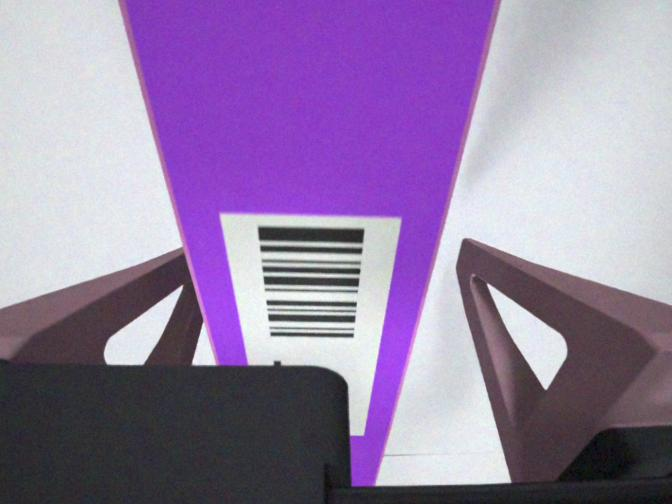

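Request:
{"name": "move", "arguments": {
  "arm2": {"target":[-0.160,-0.345,0.744,0,0,1,0],"speed":0.08},
  "cameras": []
}}

Request:
{"name": "move", "arguments": {
  "arm2": {"joints":{"gripper_m":0.05}},
  "cameras": []
}}

Request:
{"name": "move", "arguments": {
  "arm2": {"target":[-0.165,-0.345,0.94,0,0,1,0],"speed":0.2},
  "cameras": ["arm2_cam_wrist"]
}}

Scene clock: 683.47 s.
Joint torques (N m): arm1=[0.85 -5.42 7.8 0.72 -0.03 0.06] | arm2=[0.44 -27.16 9.51 0.55 0.13 -0.12] | arm3=[0.15 -9.58 9.2 0.47 0.03 0.13] | arm4=[-0.62 -5.6 9.62 0.57 0.02 -0.03] | arm5=[-0.21 -5.42 7.1 0.59 -0.11 -0.06] | arm6=[-1.03 -5.6 8.43 0.01 0 -0.18] | arm7=[-1.26 -5.66 10.24 -0.25 0.05 0.21] | arm8=[2.2 -6.53 9.51 -0.03 -0.05 -0.08]
Heat: arm1: hottest joint3_rad 37 °C; arm2: hottest joint3_rad 40 °C; arm3: hottest joint3_rad 36 °C; arm4: hottest joint3_rad 46 °C; arm5: hottest joint3_rad 39 °C; arm6: hottest joint3_rad 38 °C; arm7: hottest joint3_rad 48 °C; arm8: hottest joint3_rad 39 °C.
move: arm2 off_target
Joint velocities: within noise
arm1, arm3, arm4, arm5, arm6, arm7, arm8: as last shown
arm2.joint_positions: joint1_rad=-2.102 joint2_rad=+2.537 joint3_rad=+2.310 joint4_rad=-1.338 joint5_rad=-0.001 joint6_rad=+0.388 gripper_m=+0.09292
arm2.joint_status: not commanded
arm2.hand: x=-0.1613 y=-0.3471 z=+0.7555 quat_wxyz=(-0.003, -0.004, -1.000, -0.002) (m; scene frame)
arm2.hand_target: x=-0.1603 y=-0.3452 z=+0.7441 quat_wxyz=(+0.000, +0.000, -1.000, +0.000) (m; scene frame)
arm2.hand_status: off_target (0.012 m and 0.6 deg from the pose sent, 0.019 m and 1.1 deg at the start)
pictures: none
No camera images: "cameras" was empty.

Scene clock: 684.07 s.
Joint torques (N m): arm1=[0.91 -4.95 7.92 0.58 0 0.07] | arm2=[0.44 -27.16 9.52 0.57 0.13 -0.12] | arm3=[0.15 -9.52 9.2 0.46 0.03 0.13] | arm4=[-0.62 -5.6 9.62 0.55 0.02 -0.03] | arm5=[0.62 -5.54 7.09 0.57 -0.12 -0.05] | arm6=[-0.97 -5.6 8.43 -0.01 0 -0.17] | arm7=[-1.2 -6.01 10.22 -0.29 0.05 0.22] | arm8=[2.08 -6.71 9.51 0.1 -0.06 -0.1]
Heat: arm1: hottest joint3_rad 37 °C; arm2: hottest joint3_rad 40 °C; arm3: hottest joint3_rad 36 °C; arm4: hottest joint3_rad 46 °C; arm5: hottest joint3_rad 39 °C; arm6: hottest joint3_rad 38 °C; arm7: hottest joint3_rad 48 °C; arm8: hottest joint3_rad 39 °C.
move: arm2 off_target
Joint velocities: within noise
arm1, arm3, arm5, arm6, arm7, arm8: as last shown
arm2.joint_positions: joint1_rad=-2.102 joint2_rad=+2.537 joint3_rad=+2.310 joint4_rad=-1.338 joint5_rad=-0.001 joint6_rad=+0.388 gripper_m=+0.05877
arm2.joint_status: gripper_m off_target (ended at +0.05881, target +0.05000)
arm2.hand: x=-0.1614 y=-0.3471 z=+0.7555 quat_wxyz=(-0.003, -0.004, -1.000, -0.002) (m; scene frame)
arm2.hand_target: x=-0.1603 y=-0.3451 z=+0.7441 quat_wxyz=(+0.000, +0.000, -1.000, +0.000) (m; scene frame)
arm2.hand_status: not commanded
arm4.joint_positions: joint1_rad=-1.877 joint2_rad=+1.108 joint3_rad=+1.007 joint4_rad=-1.478 joint5_rad=-0.002 joint6_rad=+0.009 gripper_m=+0.09290
arm4.joint_status: not commanded
arm4.hand: x=+1.8656 y=-0.8424 z=+0.9694 quat_wxyz=(+0.006, -0.450, -0.893, +0.004) (m; scene frame)
arm4.hand_target: x=+1.8636 y=-0.8429 z=+0.9689 quat_wxyz=(+0.003, -0.449, -0.894, +0.007) (m; scene frame)
arm4.hand_status: not commanded
pictures: none
No camera images: "cameras" was empty.

Scene clock: 685.73 s.
Joint torques (N m): arm1=[1.14 -5.54 7.87 0.55 -0.03 0.09] | arm2=[0.62 -27.93 11.81 0.2 0.12 -0.09] | arm3=[0.32 -9.47 9.24 0.49 0.03 0.13] | arm4=[-0.62 -5.6 9.62 0.57 0.03 -0.03] | arm5=[0.15 -5.07 7.17 0.46 -0.11 -0.04] | arm6=[-0.97 -5.6 8.4 -0.01 -0.01 -0.18] | arm7=[-1.2 -5.83 10.26 -0.25 0.04 0.2] | arm8=[2.08 -6.65 9.48 0.09 -0.04 -0.09]
Heat: arm1: hottest joint3_rad 37 °C; arm2: hottest joint3_rad 40 °C; arm3: hottest joint3_rad 36 °C; arm4: hottest joint3_rad 46 °C; arm5: hottest joint3_rad 39 °C; arm6: hottest joint3_rad 38 °C; arm7: hottest joint3_rad 48 °C; arm8: hottest joint3_rad 39 °C.
move: arm2 off_target
Joint velocities: within noise
arm1, arm4, arm5, arm6, arm7, arm8: as last shown
arm2.joint_positions: joint1_rad=-2.102 joint2_rad=+2.423 joint3_rad=+2.544 joint4_rad=-1.670 joint5_rad=-0.001 joint6_rad=+0.388 gripper_m=+0.05877
arm2.joint_status: not commanded
arm2.hand: x=-0.1703 y=-0.3509 z=+0.9261 quat_wxyz=(-0.009, -0.004, -1.000, -0.005) (m; scene frame)
arm2.hand_target: x=-0.1661 y=-0.3455 z=+0.9396 quat_wxyz=(-0.023, +0.000, -1.000, -0.009) (m; scene frame)
arm2.hand_status: off_target (0.016 m and 1.3 deg from the pose sent, 0.185 m and 0.6 deg at the start; a joint's target at an end of its range on 23 of 50 steps)
arm3.joint_positions: joint1_rad=+0.206 joint2_rad=+1.120 joint3_rad=+0.998 joint4_rad=-1.481 joint5_rad=-0.004 joint6_rad=-0.016 gripper_m=+0.09297
arm3.joint_status: not commanded
arm3.hand: x=+0.1681 y=-0.4993 z=+0.9597 quat_wxyz=(+0.002, +0.981, -0.193, +0.017) (m; scene frame)
arm3.hand_target: x=+0.1657 y=-0.5010 z=+0.9656 quat_wxyz=(-0.003, +0.981, -0.196, +0.002) (m; scene frame)
arm3.hand_status: not commanded
pictures: arm2_cam_wrist
camera_calibration:
arm2_cam_wrist: T_world_to_cam=[[-0.0139492, -0.9999, 0.00224584, -0.356492], [-0.822851, 0.0127553, 0.568114, -0.657417], [-0.568086, 0.00607673, -0.822947, 0.788148], [0, 0, 0, 1]] pos_world=[-0.0981927, -0.35286, 1.02289]

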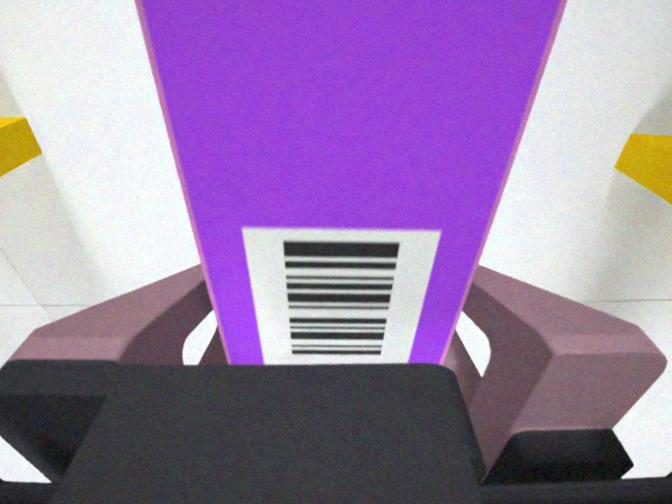

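Request:
{"name": "move", "arguments": {
  "arm2": {"target":[-0.408,-0.446,1.0,0,0,1,0]},
  "cameras": []
}}

Request:
{"name": "move", "arguments": {
  "arm2": {"joints":{"joint2_rad":1.1,"joint3_rad":1.0,"joint4_rad":-1.47,"joint5_rad":0,"joint6_rad":0}},
  "cameras": []
}}

Request:
{"name": "move", "arguments": {
  "arm2": {"joints":{"joint1_rad":-1.312}},
  "cameras": []
}}

Request:
{"name": "move", "arguments": {
  "arm2": {"target":[-0.587,0.005,0.95,0,0.581,-0.814,0]},
  "cameras": ["arm2_cam_wrist"]
}}

Scene clock: 696.23 s.
Joint torques (N m): arm1=[0.91 -5.3 7.95 0.55 -0.02 0.09] | arm2=[0.26 -16.73 8.21 0.9 0.12 -0.14] | arm3=[0.26 -9.41 9.2 0.5 0.03 0.12] | arm4=[-0.62 -5.6 9.61 0.57 0.02 -0.03] | arm5=[-0.09 -4.84 7.02 0.49 -0.15 -0.03] | arm6=[-1.08 -5.6 8.43 -0.02 -0.01 -0.18] | arm7=[-1.08 -6.01 10.21 -0.21 0.04 0.21] | arm8=[2.08 -6.65 9.51 0.08 -0.05 -0.11]
Heat: arm1: hottest joint3_rad 37 °C; arm2: hottest joint3_rad 40 °C; arm3: hottest joint3_rad 36 °C; arm4: hottest joint3_rad 46 °C; arm5: hottest joint3_rad 39 °C; arm6: hottest joint3_rad 38 °C; arm7: hottest joint3_rad 48 °C; arm8: hottest joint3_rad 39 °C.
move: arm2 done
Joint velocities: within noise
arm1.joint_positions: joint1_rad=-1.552 joint2_rad=+1.103 joint3_rad=+1.010 joint4_rad=-1.478 joint5_rad=+0.003 joint6_rad=-0.007 gripper_m=+0.09289
arm1.joint_status: not commanded
arm1.hand: x=-2.2680 y=-0.8719 z=+0.9862 quat_wxyz=(-0.004, -0.833, -0.553, +0.002) (m; scene frame)
arm1.hand_target: x=-2.2683 y=-0.8705 z=+0.9831 quat_wxyz=(-0.005, -0.836, -0.548, +0.002) (m; scene frame)
arm1.hand_status: not commanded
arm2.joint_positions: joint1_rad=-2.102 joint2_rad=+1.607 joint3_rad=+1.452 joint4_rad=-1.429 joint5_rad=-0.001 joint6_rad=+0.388 gripper_m=+0.05877
arm2.joint_status: not commanded
arm2.hand: x=-0.4103 y=-0.4466 z=+0.9993 quat_wxyz=(+0.006, -0.004, -1.000, +0.001) (m; scene frame)
arm2.hand_target: x=-0.4080 y=-0.4460 z=+1.0001 quat_wxyz=(+0.000, +0.000, -1.000, +0.000) (m; scene frame)
arm2.hand_status: done (0.002 m and 0.9 deg from the pose sent, 0.267 m and 1.3 deg at the start)
arm3, arm4, arm5, arm6, arm7, arm8: as last shown
pictures: none
No camera images: "cameras" was empty.

Scene clock: 697.60 s.
Joint torques (N m): arm1=[0.97 -5.66 7.9 0.58 -0.05 0.08] | arm2=[0.26 -7.12 8.32 0.39 0.04 -0.22] | arm3=[0.26 -9.41 9.22 0.47 0.02 0.12] | arm4=[-0.62 -5.6 9.61 0.57 0.02 -0.03] | arm5=[-0.38 -5.42 7.04 0.54 -0.11 -0.07] | arm6=[-1.08 -5.66 8.44 -0.01 0 -0.17] | arm7=[-1.26 -5.95 10.24 -0.24 0.04 0.2] | arm8=[1.96 -6.53 9.5 0.09 -0.05 -0.11]
Heat: arm1: hottest joint3_rad 37 °C; arm2: hottest joint3_rad 40 °C; arm3: hottest joint3_rad 36 °C; arm4: hottest joint3_rad 46 °C; arm5: hottest joint3_rad 39 °C; arm6: hottest joint3_rad 38 °C; arm7: hottest joint3_rad 48 °C; arm8: hottest joint3_rad 39 °C.
move: arm2 done
Joint velocities: within noise
arm1, arm3, arm4, arm5, arm6, arm7, arm8: as last shown
arm2.joint_positions: joint1_rad=-2.102 joint2_rad=+1.098 joint3_rad=+1.000 joint4_rad=-1.465 joint5_rad=-0.001 joint6_rad=+0.013 gripper_m=+0.05879
arm2.joint_status: all done
arm2.hand: x=-0.5828 y=-0.5154 z=+1.0130 quat_wxyz=(-0.004, +0.182, -0.983, -0.002) (m; scene frame)
arm2.hand_target: x=-0.5838 y=-0.5159 z=+1.0121 quat_wxyz=(+0.000, +0.189, -0.982, -0.001) (m; scene frame)
arm2.hand_status: not commanded
pictures: none
No camera images: "cameras" was empty.

Scene clock: 699.10 s.
Joint torques (N m): arm1=[1.08 -5.36 7.94 0.54 -0.05 0.1] | arm2=[0.85 -7.12 8.34 0.39 0.06 -0.18] | arm3=[0.26 -9.47 9.2 0.47 0.03 0.13] | arm4=[-0.62 -5.66 9.61 0.57 0.02 -0.03] | arm5=[-0.38 -5.13 6.97 0.7 -0.16 -0.05] | arm6=[-1.03 -5.66 8.43 -0.01 -0.01 -0.17] | arm7=[-1.2 -5.71 10.18 -0.28 0.04 0.21] | arm8=[2.2 -6.65 9.5 0.05 -0.04 -0.1]
Heat: arm1: hottest joint3_rad 37 °C; arm2: hottest joint3_rad 40 °C; arm3: hottest joint3_rad 35 °C; arm4: hottest joint3_rad 46 °C; arm5: hottest joint3_rad 39 °C; arm6: hottest joint3_rad 38 °C; arm7: hottest joint3_rad 48 °C; arm8: hottest joint3_rad 39 °C.
move: arm2 done
Joint velocities: within noise
arm1, arm3, arm4, arm5, arm6, arm7, arm8: as last shown
arm2.joint_positions: joint1_rad=-1.319 joint2_rad=+1.098 joint3_rad=+1.000 joint4_rad=-1.465 joint5_rad=-0.001 joint6_rad=+0.012 gripper_m=+0.05883
arm2.joint_status: all done
arm2.hand: x=-0.7377 y=-0.3555 z=+1.0132 quat_wxyz=(-0.003, +0.544, -0.839, -0.003) (m; scene frame)
arm2.hand_target: x=-0.7399 y=-0.3557 z=+1.0123 quat_wxyz=(+0.000, +0.552, -0.834, -0.001) (m; scene frame)
arm2.hand_status: not commanded
pictures: none
No camera images: "cameras" was empty.

Scene clock: 701.77 s.
Joint torques (N m): arm1=[1.32 -5.6 7.92 0.65 -0.03 0.07] | arm2=[0.79 -24.29 12.16 0.17 0.09 -0.2] | arm3=[0.21 -9.7 9.22 0.49 0.03 0.13] | arm4=[-0.62 -5.6 9.62 0.55 0.02 -0.03] | arm5=[-0.26 -5.36 7.1 0.54 -0.15 -0.03] | arm6=[-1.03 -5.66 8.42 -0.01 -0.01 -0.17] | arm7=[-1.14 -5.71 10.22 -0.25 0.04 0.2] | arm8=[1.85 -6.59 9.51 0.05 -0.06 -0.08]
Heat: arm1: hottest joint3_rad 37 °C; arm2: hottest joint3_rad 41 °C; arm3: hottest joint3_rad 35 °C; arm4: hottest joint3_rad 46 °C; arm5: hottest joint3_rad 39 °C; arm6: hottest joint3_rad 38 °C; arm7: hottest joint3_rad 48 °C; arm8: hottest joint3_rad 39 °C.
move: arm2 off_target
Joint velocities: within noise
arm1, arm3, arm4: as last shown
arm2.joint_positions: joint1_rad=-1.319 joint2_rad=+2.183 joint3_rad=+2.156 joint4_rad=-1.565 joint5_rad=-0.001 joint6_rad=-0.057 gripper_m=+0.05884
arm2.joint_status: not commanded
arm2.hand: x=-0.5871 y=-0.0067 z=+0.9436 quat_wxyz=(+0.009, +0.572, -0.820, +0.004) (m; scene frame)
arm2.hand_target: x=-0.5872 y=+0.0045 z=+0.9501 quat_wxyz=(-0.001, +0.581, -0.814, +0.000) (m; scene frame)
arm2.hand_status: off_target (0.013 m and 1.6 deg from the pose sent, 0.396 m and 5.2 deg at the start)
arm5.joint_positions: joint1_rad=+1.466 joint2_rad=+1.110 joint3_rad=+0.995 joint4_rad=-1.477 joint5_rad=+0.000 joint6_rad=-0.001 gripper_m=+0.09288
arm5.joint_status: not commanded
arm5.hand: x=+2.0602 y=+0.3734 z=+0.9987 quat_wxyz=(-0.007, +0.824, +0.567, +0.012) (m; scene frame)
arm5.hand_target: x=+2.0615 y=+0.3707 z=+1.0030 quat_wxyz=(-0.001, +0.822, +0.570, +0.003) (m; scene frame)
arm5.hand_status: not commanded
arm6.joint_positions: joint1_rad=-1.253 joint2_rad=+1.119 joint3_rad=+0.998 joint4_rad=-1.466 joint5_rad=+0.001 joint6_rad=+0.009 gripper_m=+0.09289
arm6.joint_status: not commanded
arm6.hand: x=+0.7633 y=+0.3488 z=+1.0261 quat_wxyz=(+0.005, -0.807, -0.590, -0.006) (m; scene frame)
arm6.hand_target: x=+0.7626 y=+0.3511 z=+1.0320 quat_wxyz=(+0.000, -0.806, -0.591, +0.000) (m; scene frame)
arm6.hand_status: not commanded
arm7.joint_positions: joint1_rad=-1.187 joint2_rad=+1.100 joint3_rad=+0.999 joint4_rad=-1.459 joint5_rad=-0.002 joint6_rad=-0.009 gripper_m=+0.09397
arm7.joint_status: not commanded
arm7.hand: x=-0.4978 y=+0.3306 z=+1.0129 quat_wxyz=(-0.003, -0.789, -0.615, +0.003) (m; scene frame)
arm7.hand_target: x=-0.5002 y=+0.3336 z=+1.0133 quat_wxyz=(+0.001, -0.794, -0.608, +0.000) (m; scene frame)
arm7.hand_status: not commanded
arm8.joint_positions: joint1_rad=+0.363 joint2_rad=+1.111 joint3_rad=+1.004 joint4_rad=-1.476 joint5_rad=-0.001 joint6_rad=+0.007 gripper_m=+0.09293
arm8.joint_status: not commanded
arm8.hand: x=-1.7313 y=+0.3728 z=+0.9711 quat_wxyz=(+0.003, -0.790, -0.613, -0.005) (m; scene frame)
arm8.hand_target: x=-1.7307 y=+0.3731 z=+0.9726 quat_wxyz=(-0.001, -0.787, -0.617, +0.001) (m; scene frame)
arm8.hand_status: not commanded
pictures: arm2_cam_wrist
camera_calibration:
arm2_cam_wrist: T_world_to_cam=[[0.936985, -0.349245, 0.00930715, 0.537739], [-0.284912, -0.748426, 0.598902, -0.732896], [-0.202198, -0.563814, -0.800768, 0.753723], [0, 0, 0, 1]] pos_world=[-0.560263, 0.0642443, 1.03749]

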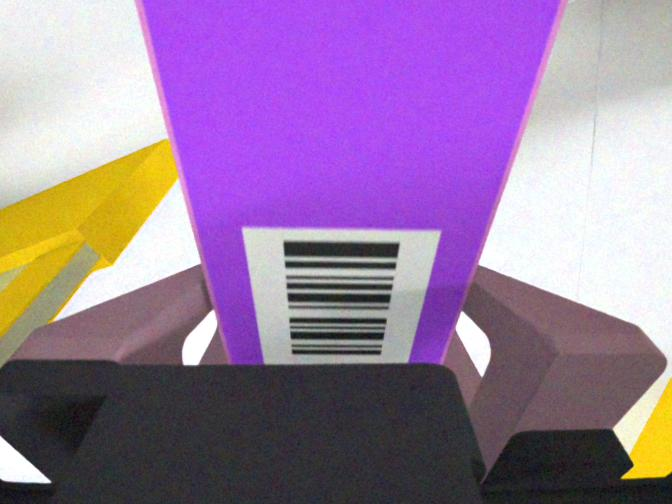

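Request:
{"name": "move", "arguments": {
  "arm2": {"target":[-0.582,0.005,0.81,0,0.581,-0.814,0],"speed":0.2},
  "cameras": ["arm2_cam_wrist"]
}}

Request:
{"name": "move", "arguments": {
  "arm2": {"target":[-0.582,0.005,0.763,0,0.581,-0.814,0],"speed":0.1},
  "cameras": []
}}

Request:
{"name": "move", "arguments": {
  "arm2": {"target":[-0.582,0.005,0.749,0,0.581,-0.814,0],"speed":0.05},
  "cameras": ["cam_arm7"]
}}

Scene clock: 710.90 s.
Joint torques (N m): arm1=[0.73 -5.6 7.9 0.58 -0.02 0.07] | arm2=[0.26 -26.11 8.59 0.88 0.08 -0.2] | arm3=[0.15 -9.52 9.18 0.47 0.02 0.13] | arm4=[-0.62 -5.6 9.62 0.57 0.02 -0.03] | arm5=[-0.38 -5.25 6.99 0.46 -0.15 -0.03] | arm6=[-1.03 -5.71 8.43 -0.01 -0.01 -0.17] | arm7=[-0.97 -5.89 10.21 -0.24 0.04 0.2] | arm8=[2.32 -6.48 9.48 0.12 -0.04 -0.09]
Heat: arm1: hottest joint3_rad 37 °C; arm2: hottest joint3_rad 42 °C; arm3: hottest joint3_rad 35 °C; arm4: hottest joint3_rad 46 °C; arm5: hottest joint3_rad 39 °C; arm6: hottest joint3_rad 38 °C; arm7: hottest joint3_rad 48 °C; arm8: hottest joint3_rad 39 °C.
move: arm2 done
Joint velocities: within noise
arm1, arm3, arm4, arm5, arm6, arm7, arm8: as last shown
arm2.joint_positions: joint1_rad=-1.319 joint2_rad=+2.277 joint3_rad=+1.967 joint4_rad=-1.276 joint5_rad=-0.001 joint6_rad=-0.064 gripper_m=+0.05884
arm2.joint_status: not commanded
arm2.hand: x=-0.5841 y=+0.0005 z=+0.8104 quat_wxyz=(+0.006, +0.575, -0.818, +0.003) (m; scene frame)
arm2.hand_target: x=-0.5820 y=+0.0050 z=+0.8100 quat_wxyz=(+0.000, +0.581, -0.814, +0.000) (m; scene frame)
arm2.hand_status: done (0.005 m and 1.1 deg from the pose sent, 0.134 m and 1.6 deg at the start)
pictures: arm2_cam_wrist
camera_calibration:
arm2_cam_wrist: T_world_to_cam=[[0.939322, -0.342902, 0.00957007, 0.539888], [-0.281054, -0.753303, 0.594595, -0.64123], [-0.196679, -0.561206, -0.803968, 0.657449], [0, 0, 0, 1]] pos_world=[-0.558042, 0.0710528, 0.904673]

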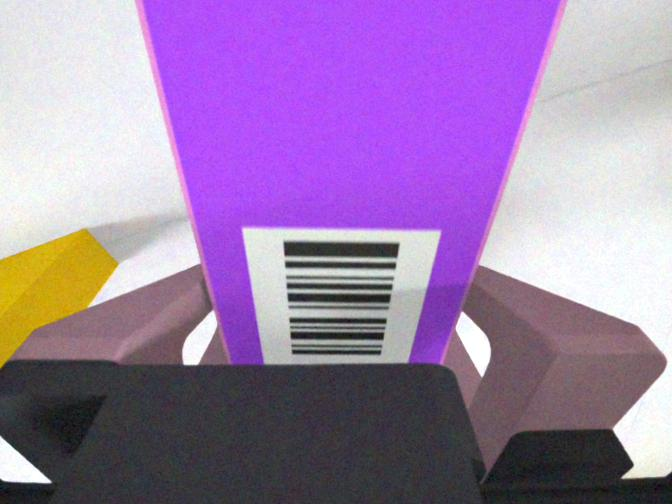

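Scene clock: 712.07 s.
Joint torques (N m): arm1=[1.26 -5.48 8.01 0.62 -0.03 0.07] | arm2=[0.26 -25.29 8.03 0.9 0.08 -0.19] | arm3=[0.15 -9.52 9.21 0.46 0.02 0.13] | arm4=[-0.62 -5.6 9.62 0.57 0.02 -0.03] | arm5=[-0.32 -5.25 6.99 0.53 -0.13 -0.04] | arm6=[-1.08 -5.54 8.43 -0.01 0 -0.17] | arm7=[-1.14 -5.77 10.21 -0.28 0.03 0.21] | arm8=[2.14 -6.59 9.5 0.02 -0.04 -0.11]
Heat: arm1: hottest joint3_rad 37 °C; arm2: hottest joint3_rad 42 °C; arm3: hottest joint3_rad 35 °C; arm4: hottest joint3_rad 46 °C; arm5: hottest joint3_rad 39 °C; arm6: hottest joint3_rad 38 °C; arm7: hottest joint3_rad 48 °C; arm8: hottest joint3_rad 39 °C.
move: arm2 done
Joint velocities: within noise
arm1, arm3, arm4, arm5, arm6, arm7, arm8: as last shown
arm2.joint_positions: joint1_rad=-1.319 joint2_rad=+2.319 joint3_rad=+1.932 joint4_rad=-1.187 joint5_rad=-0.001 joint6_rad=-0.064 gripper_m=+0.05884
arm2.joint_status: not commanded
arm2.hand: x=-0.5831 y=+0.0028 z=+0.7695 quat_wxyz=(+0.002, +0.575, -0.818, +0.000) (m; scene frame)
arm2.hand_target: x=-0.5820 y=+0.0048 z=+0.7630 quat_wxyz=(+0.000, +0.581, -0.814, +0.000) (m; scene frame)
arm2.hand_status: done (0.007 m and 0.8 deg from the pose sent, 0.048 m and 1.1 deg at the start)
pictures: none
No camera images: "cameras" was empty.

Scene clock: 713.23 s.
Joint torques (N m): arm1=[1.44 -5.25 8.02 0.59 -0.04 0.06] | arm2=[0.26 -25 7.68 0.92 0.08 -0.19] | arm3=[0.21 -9.58 9.24 0.47 0.02 0.13] | arm4=[-0.62 -5.6 9.62 0.57 0.02 -0.03] | arm5=[-0.15 -4.66 7.02 0.61 -0.11 -0.07] | arm6=[-1.08 -5.54 8.43 0.01 0 -0.17] | arm7=[-1.32 -5.83 10.24 -0.24 0.05 0.2] | arm8=[2.14 -6.59 9.51 0.05 -0.05 -0.1]
Heat: arm1: hottest joint3_rad 37 °C; arm2: hottest joint3_rad 42 °C; arm3: hottest joint3_rad 35 °C; arm4: hottest joint3_rad 46 °C; arm5: hottest joint3_rad 39 °C; arm6: hottest joint3_rad 38 °C; arm7: hottest joint3_rad 48 °C; arm8: hottest joint3_rad 39 °C.
move: arm2 off_target
Joint velocities: within noise
arm1, arm3, arm5, arm6, arm7, arm8: as last shown
arm2.joint_positions: joint1_rad=-1.319 joint2_rad=+2.328 joint3_rad=+1.927 joint4_rad=-1.162 joint5_rad=-0.001 joint6_rad=-0.064 gripper_m=+0.05884
arm2.joint_status: not commanded
arm2.hand: x=-0.5819 y=+0.0055 z=+0.7621 quat_wxyz=(-0.003, +0.575, -0.818, -0.003) (m; scene frame)
arm2.hand_target: x=-0.5820 y=+0.0048 z=+0.7492 quat_wxyz=(+0.000, +0.581, -0.814, +0.000) (m; scene frame)
arm2.hand_status: off_target (0.013 m and 0.9 deg from the pose sent, 0.021 m and 0.8 deg at the start)
arm4.joint_positions: joint1_rad=-1.877 joint2_rad=+1.108 joint3_rad=+1.007 joint4_rad=-1.478 joint5_rad=-0.002 joint6_rad=+0.009 gripper_m=+0.09290
arm4.joint_status: not commanded
arm4.hand: x=+1.8656 y=-0.8424 z=+0.9694 quat_wxyz=(+0.006, -0.450, -0.893, +0.004) (m; scene frame)
arm4.hand_target: x=+1.8636 y=-0.8429 z=+0.9689 quat_wxyz=(+0.003, -0.449, -0.894, +0.007) (m; scene frame)
arm4.hand_status: not commanded
pictures: cam_arm7

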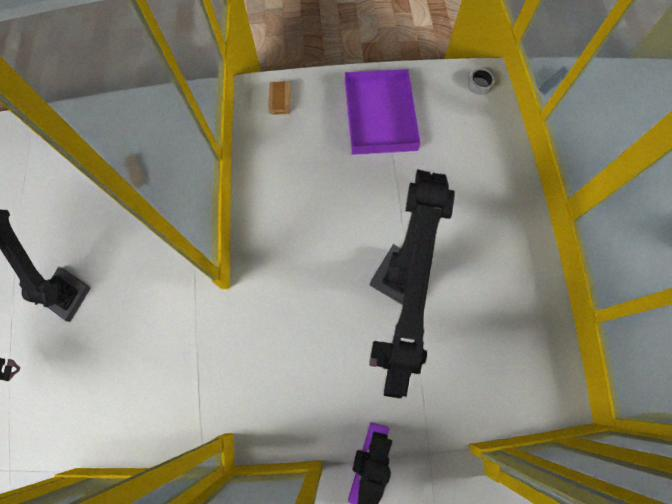

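Request:
{"name": "move", "arguments": {
  "arm2": {"target":[-0.582,0.003,0.741,0,0.581,-0.814,0],"speed":0.05},
  "cameras": []
}}

Scene clock: 718.17 s.
Joint torques (N m): arm1=[1.08 -5.25 7.95 0.59 -0.03 0.07] | arm2=[0.15 -24.88 7.57 0.94 0.08 -0.19] | arm3=[0.15 -9.47 9.21 0.47 0.02 0.13] | arm4=[-0.62 -5.6 9.62 0.57 0.02 -0.03] | arm5=[-0.03 -5.25 7.12 0.4 -0.11 -0.02] | arm6=[-1.03 -5.66 8.43 -0.02 0 -0.18] | arm7=[-0.97 -5.71 10.19 -0.28 0.03 0.21] | arm8=[2.26 -6.48 9.54 0.05 -0.05 -0.1]
Heat: arm1: hottest joint3_rad 37 °C; arm2: hottest joint3_rad 42 °C; arm3: hottest joint3_rad 35 °C; arm4: hottest joint3_rad 46 °C; arm5: hottest joint3_rad 39 °C; arm6: hottest joint3_rad 38 °C; arm7: hottest joint3_rad 48 °C; arm8: hottest joint3_rad 39 °C.
move: arm2 off_target
Joint velocities: within noise
arm1, arm4, arm5, arm6, arm7, arm8: as last shown
arm2.joint_positions: joint1_rad=-1.319 joint2_rad=+2.332 joint3_rad=+1.914 joint4_rad=-1.144 joint5_rad=-0.001 joint6_rad=-0.065 gripper_m=+0.05884
arm2.joint_status: not commanded
arm2.hand: x=-0.5824 y=+0.0045 z=+0.7551 quat_wxyz=(-0.004, +0.576, -0.818, -0.004) (m; scene frame)
arm2.hand_target: x=-0.5820 y=+0.0028 z=+0.7413 quat_wxyz=(+0.000, +0.581, -0.814, +0.000) (m; scene frame)
arm2.hand_status: off_target (0.014 m and 1.0 deg from the pose sent, 0.021 m and 0.9 deg at the start)
arm3.joint_positions: joint1_rad=+0.206 joint2_rad=+1.120 joint3_rad=+0.998 joint4_rad=-1.481 joint5_rad=-0.004 joint6_rad=-0.016 gripper_m=+0.09297
arm3.joint_status: not commanded
arm3.hand: x=+0.1681 y=-0.4993 z=+0.9597 quat_wxyz=(+0.002, +0.981, -0.193, +0.017) (m; scene frame)
arm3.hand_target: x=+0.1657 y=-0.5010 z=+0.9656 quat_wxyz=(-0.003, +0.981, -0.196, +0.002) (m; scene frame)
arm3.hand_status: not commanded
pictures: none
No camera images: "cameras" was empty.


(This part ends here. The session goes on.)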